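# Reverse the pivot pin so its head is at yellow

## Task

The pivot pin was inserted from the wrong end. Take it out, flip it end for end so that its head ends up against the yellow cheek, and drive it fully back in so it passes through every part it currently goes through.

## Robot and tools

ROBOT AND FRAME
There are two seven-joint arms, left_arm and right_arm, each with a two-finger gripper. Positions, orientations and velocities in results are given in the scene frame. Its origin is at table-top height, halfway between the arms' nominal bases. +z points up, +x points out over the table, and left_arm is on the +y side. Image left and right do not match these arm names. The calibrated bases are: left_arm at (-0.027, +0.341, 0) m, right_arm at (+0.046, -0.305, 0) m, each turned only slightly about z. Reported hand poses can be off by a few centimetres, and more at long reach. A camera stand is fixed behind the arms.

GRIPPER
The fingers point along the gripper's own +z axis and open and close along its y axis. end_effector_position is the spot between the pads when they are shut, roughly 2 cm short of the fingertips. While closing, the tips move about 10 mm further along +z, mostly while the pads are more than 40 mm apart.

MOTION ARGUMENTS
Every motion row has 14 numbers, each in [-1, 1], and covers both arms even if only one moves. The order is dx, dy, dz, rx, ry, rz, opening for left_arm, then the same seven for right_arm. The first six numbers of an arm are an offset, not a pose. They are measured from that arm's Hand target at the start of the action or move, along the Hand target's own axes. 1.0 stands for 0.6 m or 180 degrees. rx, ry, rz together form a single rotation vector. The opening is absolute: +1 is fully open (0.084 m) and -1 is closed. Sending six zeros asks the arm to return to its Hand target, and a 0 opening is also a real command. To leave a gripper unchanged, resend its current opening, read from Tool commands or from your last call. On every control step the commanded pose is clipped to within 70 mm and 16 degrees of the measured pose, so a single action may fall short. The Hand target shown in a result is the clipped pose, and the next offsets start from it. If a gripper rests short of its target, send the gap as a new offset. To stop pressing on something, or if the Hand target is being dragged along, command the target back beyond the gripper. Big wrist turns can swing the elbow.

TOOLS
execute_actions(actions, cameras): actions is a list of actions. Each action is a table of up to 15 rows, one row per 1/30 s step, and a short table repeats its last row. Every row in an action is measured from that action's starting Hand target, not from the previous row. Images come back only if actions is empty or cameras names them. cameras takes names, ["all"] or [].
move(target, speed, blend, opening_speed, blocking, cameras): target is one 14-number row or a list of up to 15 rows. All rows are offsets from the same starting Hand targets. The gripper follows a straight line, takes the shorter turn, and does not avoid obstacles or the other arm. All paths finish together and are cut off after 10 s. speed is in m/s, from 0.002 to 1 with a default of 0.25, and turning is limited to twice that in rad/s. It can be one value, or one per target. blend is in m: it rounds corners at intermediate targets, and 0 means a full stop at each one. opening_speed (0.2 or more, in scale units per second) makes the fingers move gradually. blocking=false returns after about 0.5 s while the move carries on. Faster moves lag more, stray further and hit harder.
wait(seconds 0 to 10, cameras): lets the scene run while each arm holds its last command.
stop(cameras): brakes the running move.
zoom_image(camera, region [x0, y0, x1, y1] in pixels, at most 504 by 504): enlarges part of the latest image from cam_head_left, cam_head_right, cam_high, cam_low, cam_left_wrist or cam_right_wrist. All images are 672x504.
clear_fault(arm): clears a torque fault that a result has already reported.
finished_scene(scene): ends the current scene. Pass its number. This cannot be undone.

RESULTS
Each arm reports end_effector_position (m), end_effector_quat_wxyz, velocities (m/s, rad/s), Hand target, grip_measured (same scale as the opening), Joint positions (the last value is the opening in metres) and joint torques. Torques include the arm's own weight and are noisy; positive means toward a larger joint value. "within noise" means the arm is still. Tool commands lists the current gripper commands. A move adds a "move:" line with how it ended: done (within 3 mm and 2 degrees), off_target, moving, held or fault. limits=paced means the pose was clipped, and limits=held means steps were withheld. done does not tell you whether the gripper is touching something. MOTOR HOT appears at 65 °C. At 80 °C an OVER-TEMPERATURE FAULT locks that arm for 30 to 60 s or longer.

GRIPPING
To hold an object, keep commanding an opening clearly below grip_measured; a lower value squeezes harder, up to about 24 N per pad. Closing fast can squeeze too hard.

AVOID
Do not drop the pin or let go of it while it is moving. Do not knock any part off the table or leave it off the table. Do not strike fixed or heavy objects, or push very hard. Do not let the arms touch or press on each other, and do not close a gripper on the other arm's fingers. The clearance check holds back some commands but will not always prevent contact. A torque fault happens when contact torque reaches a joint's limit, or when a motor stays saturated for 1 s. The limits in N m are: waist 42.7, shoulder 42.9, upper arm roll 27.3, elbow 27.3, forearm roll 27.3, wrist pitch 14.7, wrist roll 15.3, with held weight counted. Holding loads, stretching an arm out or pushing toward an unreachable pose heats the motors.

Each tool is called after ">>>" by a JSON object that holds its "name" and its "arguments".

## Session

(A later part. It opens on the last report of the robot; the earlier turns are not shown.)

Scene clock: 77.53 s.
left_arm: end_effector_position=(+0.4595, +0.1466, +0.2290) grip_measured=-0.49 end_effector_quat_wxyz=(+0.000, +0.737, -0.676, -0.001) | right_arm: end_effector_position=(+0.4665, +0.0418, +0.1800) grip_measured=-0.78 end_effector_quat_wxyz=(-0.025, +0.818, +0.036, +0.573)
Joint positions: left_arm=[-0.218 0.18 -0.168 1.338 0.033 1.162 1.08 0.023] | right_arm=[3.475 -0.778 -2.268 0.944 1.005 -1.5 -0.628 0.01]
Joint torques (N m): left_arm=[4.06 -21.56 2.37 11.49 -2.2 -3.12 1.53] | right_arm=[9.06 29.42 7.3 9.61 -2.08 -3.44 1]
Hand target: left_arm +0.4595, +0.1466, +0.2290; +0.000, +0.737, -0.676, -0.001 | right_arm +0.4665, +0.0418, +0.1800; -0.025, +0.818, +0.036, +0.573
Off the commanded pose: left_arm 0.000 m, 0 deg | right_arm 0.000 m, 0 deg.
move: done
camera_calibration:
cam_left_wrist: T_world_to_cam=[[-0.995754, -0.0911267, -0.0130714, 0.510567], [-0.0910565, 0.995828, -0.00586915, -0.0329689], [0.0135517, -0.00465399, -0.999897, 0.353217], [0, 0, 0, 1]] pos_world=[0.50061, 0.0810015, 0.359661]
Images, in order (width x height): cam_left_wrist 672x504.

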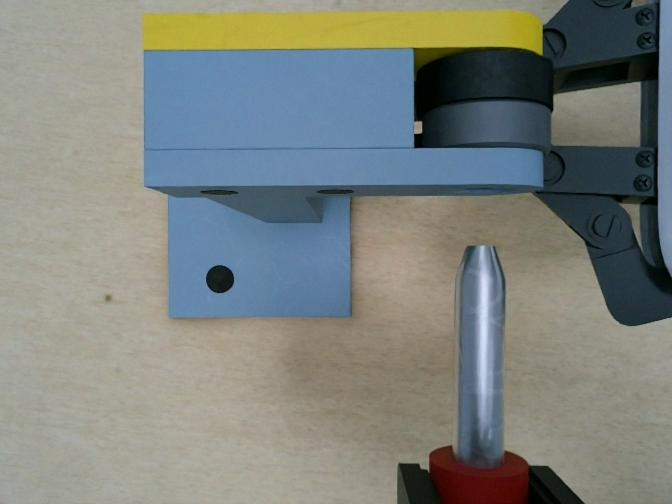

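>>> {"name": "move", "arguments": {"target": [[0,0,-0.1167,0,0,0,-0.95,0,0,0,0,0,0,-0.95],[0,0,-0.1167,0,0,-0.6,-0.95,0,0,0,0,0,0,-0.95],[0.05,0,-0.1167,0,0,-1,-0.95,0,0,0,0,0,0,-0.95],[0.3367,0.0035,-0.1167,0,0,-1,-0.95,0,0,0,0,0,0,-0.95]], "speed": 0.4, "blend": 0.01, "cameras": ["cam_left_wrist","cam_head_left","cam_high"]}}

Scene clock: 91.87 s.
left_arm: end_effector_position=(+0.4750, -0.0549, +0.2988) grip_measured=-0.49 end_effector_quat_wxyz=(-0.001, +0.676, +0.737, +0.000) | right_arm: end_effector_position=(+0.4665, +0.0418, +0.1800) grip_measured=-0.78 end_effector_quat_wxyz=(-0.025, +0.818, +0.036, +0.573)
Joint positions: left_arm=[-0.621 0.673 -0.078 2.271 0.048 1.6 -2.346 0.023] | right_arm=[3.475 -0.778 -2.268 0.944 1.005 -1.5 -0.628 0.01]
Joint torques (N m): left_arm=[-3.4 -21.44 2.25 15.37 2.19 -0.12 -0.47] | right_arm=[9.27 29.84 8.35 8.93 -1.47 -3.26 1.99]
Hand target: left_arm +0.4750, -0.0549, +0.2988; -0.001, +0.676, +0.737, +0.000 | right_arm +0.4665, +0.0418, +0.1800; -0.025, +0.818, +0.036, +0.573
Off the commanded pose: left_arm 0.000 m, 0 deg | right_arm 0.000 m, 0 deg.
move: done
camera_calibration:
cam_left_wrist: T_world_to_cam=[[0.995695, 0.0913582, -0.0156307, -0.426569], [0.0912498, -0.9958, -0.00751208, -0.0258362], [-0.0162513, 0.00605345, -0.99985, 0.436598], [0, 0, 0, 1]] pos_world=[0.434186, 0.0105999, 0.429671]
Images, in order (width x height): cam_head_left 672x504, cam_high 672x504, cam_left_wrist 672x504.

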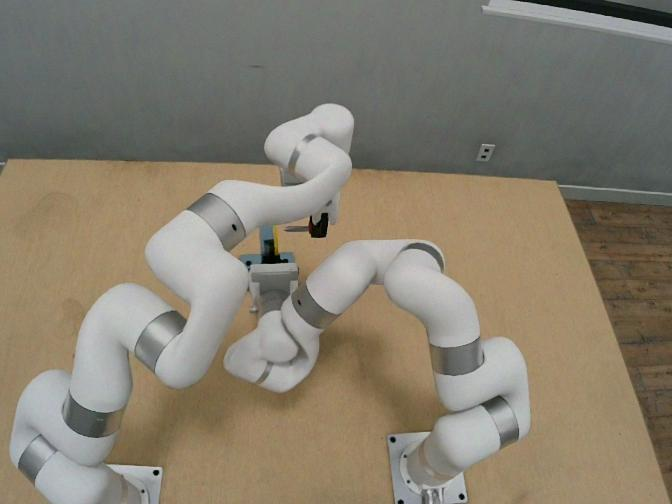

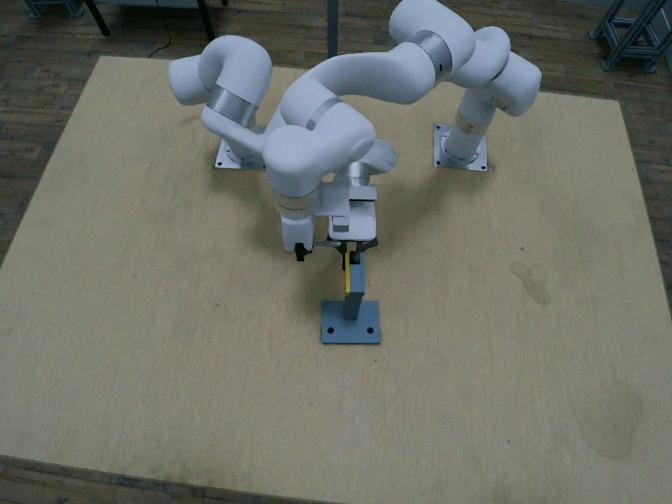

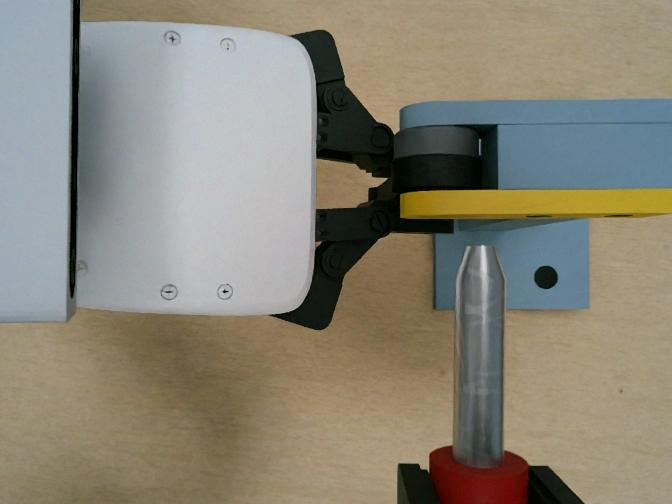

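>>> {"name": "move", "arguments": {"target": [0,0.0015,0.1165,0,0,0,-0.95,0,0,0,0,0,0,-0.95], "speed": 0.15, "cameras": ["cam_left_wrist","cam_low"]}}

>>> {"name": "zoom_image", "arguments": {"camera": "cam_left_wrist", "region": [380, 100, 672, 350]}}

>>> {"name": "zoom_image", "arguments": {"camera": "cam_low", "region": [225, 150, 305, 230]}}

Scene clock: 96.20 s.
left_arm: end_effector_position=(+0.4758, -0.0548, +0.2290) grip_measured=-0.49 end_effector_quat_wxyz=(-0.001, +0.676, +0.737, +0.000) | right_arm: end_effector_position=(+0.4665, +0.0418, +0.1800) grip_measured=-0.78 end_effector_quat_wxyz=(-0.025, +0.818, +0.036, +0.573)
Joint positions: left_arm=[-0.61 0.622 -0.078 1.986 0.046 1.367 -2.348 0.023] | right_arm=[3.475 -0.778 -2.268 0.944 1.005 -1.5 -0.628 0.01]
Joint torques (N m): left_arm=[4.07 -28.19 0.12 11.27 1.11 -2.99 -1.48] | right_arm=[8.97 29.29 8.76 8.57 -1.47 -3.1 2.13]
Hand target: left_arm +0.4758, -0.0547, +0.2289; -0.001, +0.676, +0.737, +0.000 | right_arm +0.4665, +0.0418, +0.1800; -0.025, +0.818, +0.036, +0.573
Off the commanded pose: left_arm 0.000 m, 0 deg | right_arm 0.000 m, 0 deg.
move: done
camera_calibration:
cam_left_wrist: T_world_to_cam=[[0.995714, 0.091157, -0.0156502, -0.428465], [0.0910518, -0.995819, -0.00731008, -0.0263201], [-0.0162511, 0.00585377, -0.999851, 0.366823], [0, 0, 0, 1]] pos_world=[0.434986, 0.0107002, 0.359871]
Images, in order (width x height): cam_low 672x504, cam_left_wrist 672x504.

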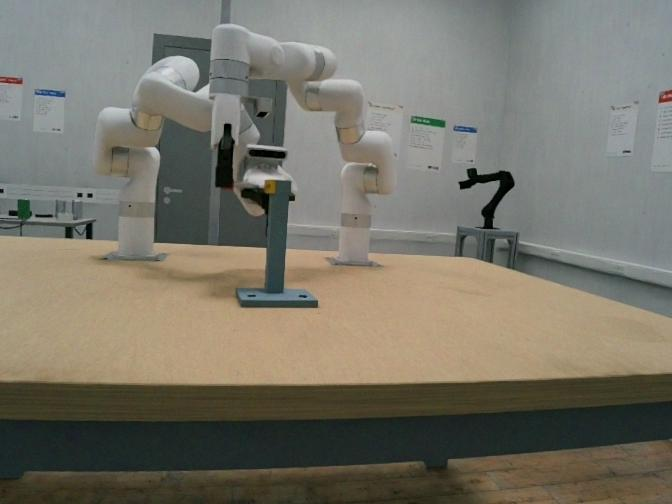

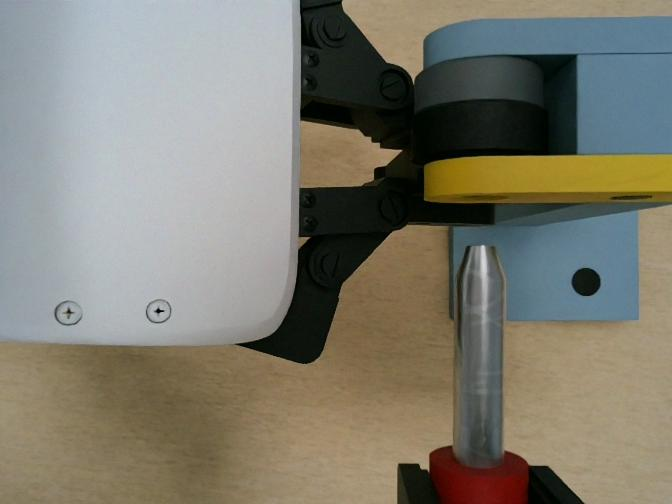

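Scaled by 1.726 from the camera's 672x504 image, which has a finer 960x720 frame.

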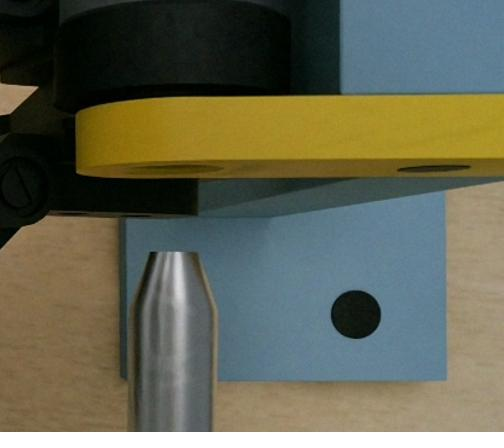

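Scaled by 6.300 from the camera's 672x504 image, which has a finer 960x720 frame.

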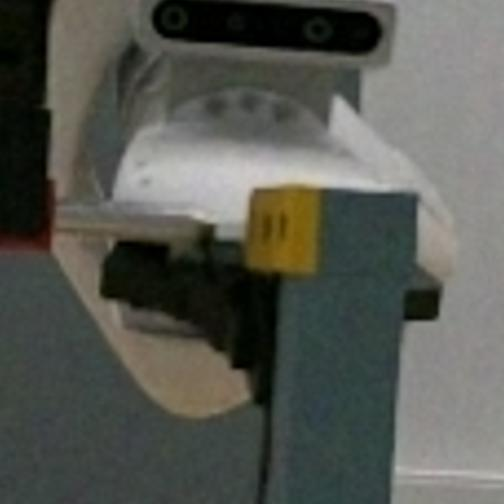

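>>> {"name": "move", "arguments": {"target": [0.042,0,0,0,0,0,-0.95,0,0,0,0,0,0,-0.95], "speed": 0.03, "cameras": ["cam_left_wrist"]}}

Scene clock: 100.73 s.
left_arm: end_effector_position=(+0.4736, -0.0296, +0.2289) grip_measured=-0.49 end_effector_quat_wxyz=(-0.001, +0.676, +0.737, +0.000) | right_arm: end_effector_position=(+0.4665, +0.0418, +0.1800) grip_measured=-0.78 end_effector_quat_wxyz=(-0.025, +0.818, +0.036, +0.573)
Joint positions: left_arm=[-0.579 0.544 -0.074 1.863 0.039 1.321 -2.317 0.023] | right_arm=[3.475 -0.778 -2.268 0.944 1.005 -1.5 -0.628 0.01]
Joint torques (N m): left_arm=[4.45 -26.93 2.59 11.31 -1.78 -3.14 1.52] | right_arm=[8.97 29.49 9.05 8.31 -1.57 -2.99 2.05]
Hand target: left_arm +0.4736, -0.0296, +0.2289; -0.001, +0.676, +0.737, +0.000 | right_arm +0.4665, +0.0418, +0.1800; -0.025, +0.818, +0.036, +0.573
Off the commanded pose: left_arm 0.000 m, 0 deg | right_arm 0.000 m, 0 deg.
move: done
camera_calibration:
cam_left_wrist: T_world_to_cam=[[0.995712, 0.0911605, -0.0157315, -0.428534], [0.0910514, -0.995818, -0.00751836, -0.00105009], [-0.0163511, 0.00605375, -0.999848, 0.366576], [0, 0, 0, 1]] pos_world=[0.432786, 0.0358005, 0.359771]
Images, in order (width x height): cam_left_wrist 672x504.

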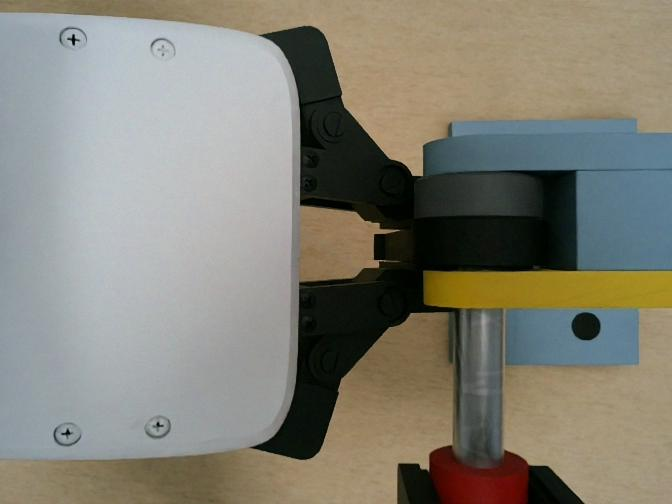

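>>> {"name": "move", "arguments": {"target": [0.05,0,0,0,0,0,-0.95,0,0,0,0,0,0,-0.95], "speed": 0.025, "cameras": ["cam_left_wrist"]}}

Scene clock: 106.13 s.
left_arm: end_effector_position=(+0.4711, +0.0004, +0.2290) grip_measured=-0.49 end_effector_quat_wxyz=(-0.001, +0.676, +0.737, +0.000) | right_arm: end_effector_position=(+0.4665, +0.0418, +0.1800) grip_measured=-0.78 end_effector_quat_wxyz=(-0.025, +0.818, +0.036, +0.573)
Joint positions: left_arm=[-0.543 0.463 -0.066 1.739 0.031 1.278 -2.276 0.023] | right_arm=[3.475 -0.778 -2.268 0.944 1.005 -1.5 -0.628 0.01]
Joint torques (N m): left_arm=[2.63 -26.1 -0.62 11.91 -1.64 -3.88 1.48] | right_arm=[2.74 17.53 9.52 7.76 -5.09 2.58 1.73]
Hand target: left_arm +0.4710, +0.0003, +0.2290; -0.001, +0.676, +0.737, +0.000 | right_arm +0.4665, +0.0418, +0.1800; -0.025, +0.818, +0.036, +0.573
Off the commanded pose: left_arm 0.000 m, 0 deg | right_arm 0.000 m, 0 deg.
move: done
camera_calibration:
cam_left_wrist: T_world_to_cam=[[0.995683, 0.0914613, -0.0158109, -0.428765], [0.0913483, -0.995789, -0.00773093, 0.0290988], [-0.0164514, 0.00625326, -0.999845, 0.366483], [0, 0, 0, 1]] pos_world=[0.430285, 0.0658999, 0.359872]
Images, in order (width x height): cam_left_wrist 672x504.

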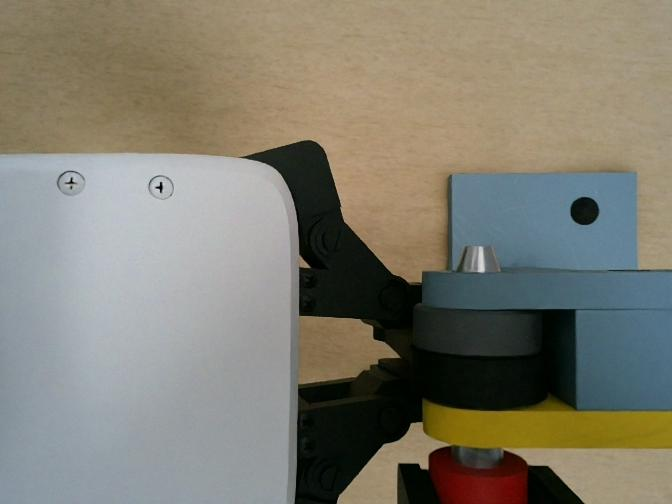

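>>> {"name": "move", "arguments": {"target": [0.0125,0,0,0,0,0,-0.95,0,0,0,0,0,0,-0.95], "speed": 0.015, "cameras": ["cam_left_wrist"]}}

>>> {"name": "zoom_image", "arguments": {"camera": "cam_left_wrist", "region": [380, 230, 600, 504]}}

Scene clock: 108.57 s.
left_arm: end_effector_position=(+0.4704, +0.0076, +0.2290) grip_measured=-0.49 end_effector_quat_wxyz=(-0.001, +0.676, +0.737, +0.000) | right_arm: end_effector_position=(+0.4665, +0.0418, +0.1800) grip_measured=-0.78 end_effector_quat_wxyz=(-0.025, +0.818, +0.036, +0.573)
Joint positions: left_arm=[-0.534 0.444 -0.064 1.711 0.029 1.269 -2.266 0.023] | right_arm=[3.475 -0.778 -2.268 0.944 1.005 -1.5 -0.628 0.01]
Joint torques (N m): left_arm=[6.55 -27.43 3.88 11.55 -0.96 -1.86 1.52] | right_arm=[-0.1 17.65 9.84 7.84 -6.28 2.72 1.33]
Hand target: left_arm +0.4704, +0.0077, +0.2290; -0.001, +0.676, +0.737, +0.000 | right_arm +0.4665, +0.0418, +0.1800; -0.025, +0.818, +0.036, +0.573
Off the commanded pose: left_arm 0.000 m, 0 deg | right_arm 0.000 m, 0 deg.
move: done
camera_calibration:
cam_left_wrist: T_world_to_cam=[[0.995724, 0.0910574, -0.0155512, -0.428809], [0.0909529, -0.995828, -0.00729957, 0.0363503], [-0.016151, 0.00585394, -0.999852, 0.366327], [0, 0, 0, 1]] pos_world=[0.429586, 0.0731005, 0.35987]
Images, in order (width x height): cam_left_wrist 672x504.

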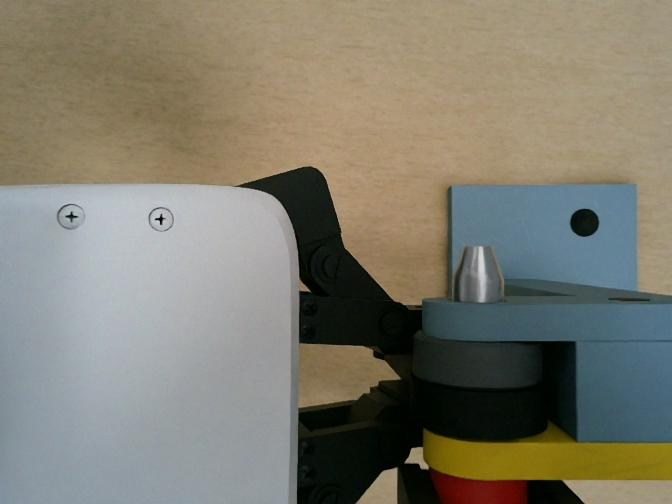

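Scaled by 1.839 from the camera's 672x504 image, which has a finer 960x720 frame.

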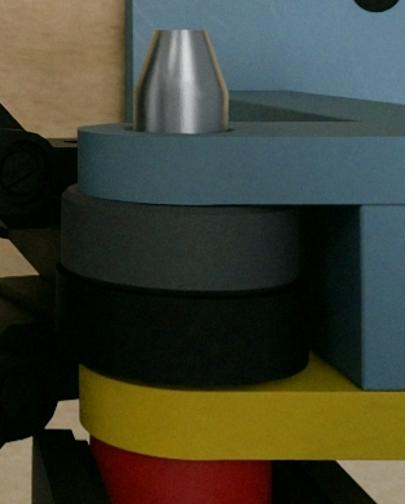

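>>> {"name": "move", "arguments": {"target": [[0.0025,0,0,0,0,0,-0.95,0,0,0,0,0,0,-0.95],[0.0015,0,0,0,0,0,0.1,0,0.001,0,0,0,0,-0.95],[-0.008,0,-0.15,0,0,0,0.1,0,0.001,0,0,0,0,-0.95]], "speed": [0.015,0.03,0.15], "cameras": ["cam_left_wrist"]}}

>>> {"name": "zoom_image", "arguments": {"camera": "cam_left_wrist", "region": [340, 230, 560, 504]}}

Scene clock: 114.83 s.
left_arm: end_effector_position=(+0.4709, +0.0029, +0.3190) grip_measured=+0.09 end_effector_quat_wxyz=(-0.001, +0.676, +0.737, +0.000) | right_arm: end_effector_position=(+0.4666, +0.0412, +0.1800) grip_measured=-0.78 end_effector_quat_wxyz=(-0.025, +0.818, +0.036, +0.573)
Joint positions: left_arm=[-0.546 0.48 -0.066 2.023 0.03 1.545 -2.271 0.048] | right_arm=[3.473 -0.777 -2.268 0.942 1.005 -1.5 -0.627 0.01]
Joint torques (N m): left_arm=[-3.52 -18.71 -3.18 15.4 2.18 -0.06 -1.53] | right_arm=[-1.74 26.72 3.59 8.59 0.95 -4.12 2.51]
Hand target: left_arm +0.4709, +0.0029, +0.3190; -0.001, +0.676, +0.737, +0.000 | right_arm +0.4666, +0.0412, +0.1800; -0.025, +0.818, +0.036, +0.573
Off the commanded pose: left_arm 0.000 m, 0 deg | right_arm 0.000 m, 0 deg.
move: done
camera_calibration:
cam_left_wrist: T_world_to_cam=[[0.995712, 0.0911605, -0.0157315, -0.427391], [0.0910514, -0.995818, -0.00751836, 0.0322372], [-0.0163511, 0.00605375, -0.999848, 0.456422], [0, 0, 0, 1]] pos_world=[0.430086, 0.0683005, 0.449871]
Images, in order (width x height): cam_left_wrist 672x504.

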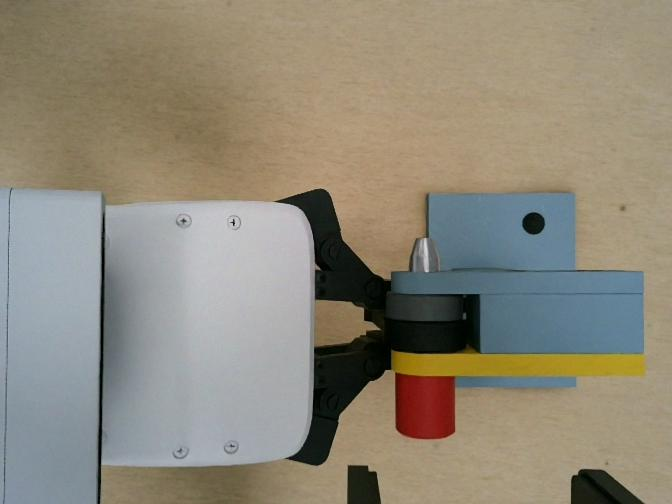

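Scaled by 1.839 from the camera's 672x504 image, which has a finer 960x720 frame.

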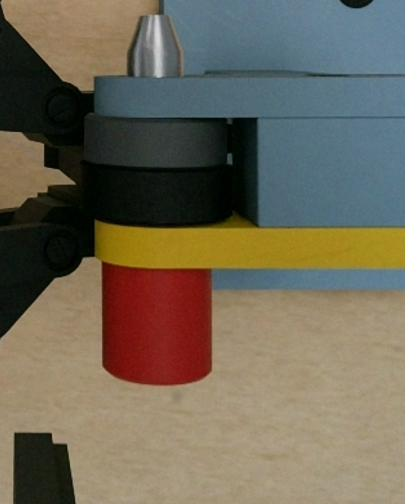

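>>> {"name": "move", "arguments": {"target": [[0,0,0,0,0,0,0.1,0,0,0,0,0,0,-0.2],[0,0,0,0,0,0,0.1,-0.038,0,-0.104,0,0,0,-0.2]], "speed": 0.1, "cameras": ["cam_left_wrist","cam_low"]}}

Scene clock: 118.37 s.
left_arm: end_effector_position=(+0.4709, +0.0029, +0.3190) grip_measured=+0.09 end_effector_quat_wxyz=(-0.001, +0.676, +0.737, +0.000) | right_arm: end_effector_position=(+0.4004, +0.0354, +0.1799) grip_measured=-0.21 end_effector_quat_wxyz=(-0.025, +0.818, +0.036, +0.573)
Joint positions: left_arm=[-0.546 0.48 -0.066 2.023 0.03 1.545 -2.271 0.048] | right_arm=[3.533 -0.767 -2.202 0.815 1.099 -1.63 -0.524 0.035]
Joint torques (N m): left_arm=[-3.01 -19.16 -0.74 15.21 2.22 -2.74 -1.57] | right_arm=[4.28 17.43 8.67 4.35 2.39 -4.38 2.5]
Hand target: left_arm +0.4709, +0.0029, +0.3190; -0.001, +0.676, +0.737, +0.000 | right_arm +0.4004, +0.0354, +0.1798; -0.025, +0.818, +0.036, +0.573
Off the commanded pose: left_arm 0.000 m, 0 deg | right_arm 0.000 m, 0 deg.
move: done
camera_calibration:
cam_left_wrist: T_world_to_cam=[[0.995712, 0.0911605, -0.0157315, -0.427391], [0.0910514, -0.995818, -0.00751836, 0.0322372], [-0.0163511, 0.00605375, -0.999848, 0.456422], [0, 0, 0, 1]] pos_world=[0.430086, 0.0683005, 0.449871]
Images, in order (width x height): cam_low 672x504, cam_left_wrist 672x504.

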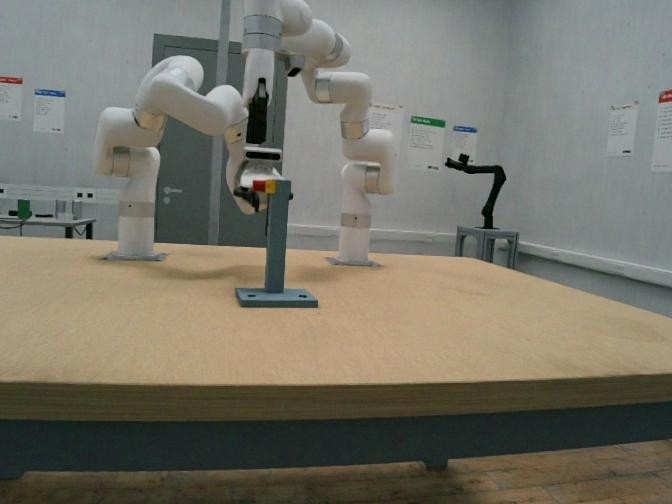

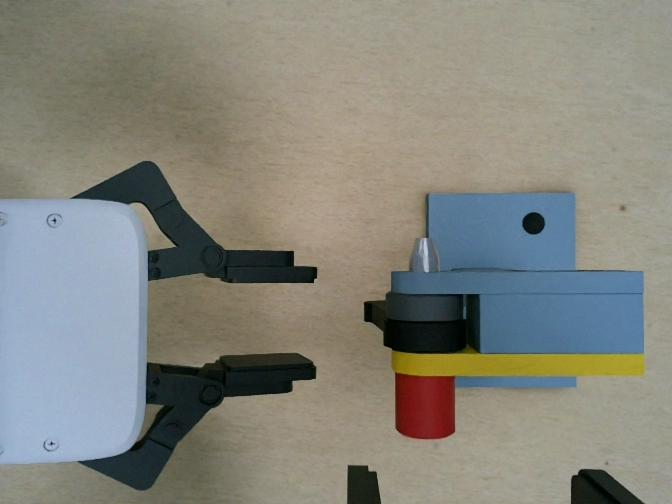

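>>> {"name": "finished_scene", "arguments": {"scene": 2}}

The scene is finished: the task was done.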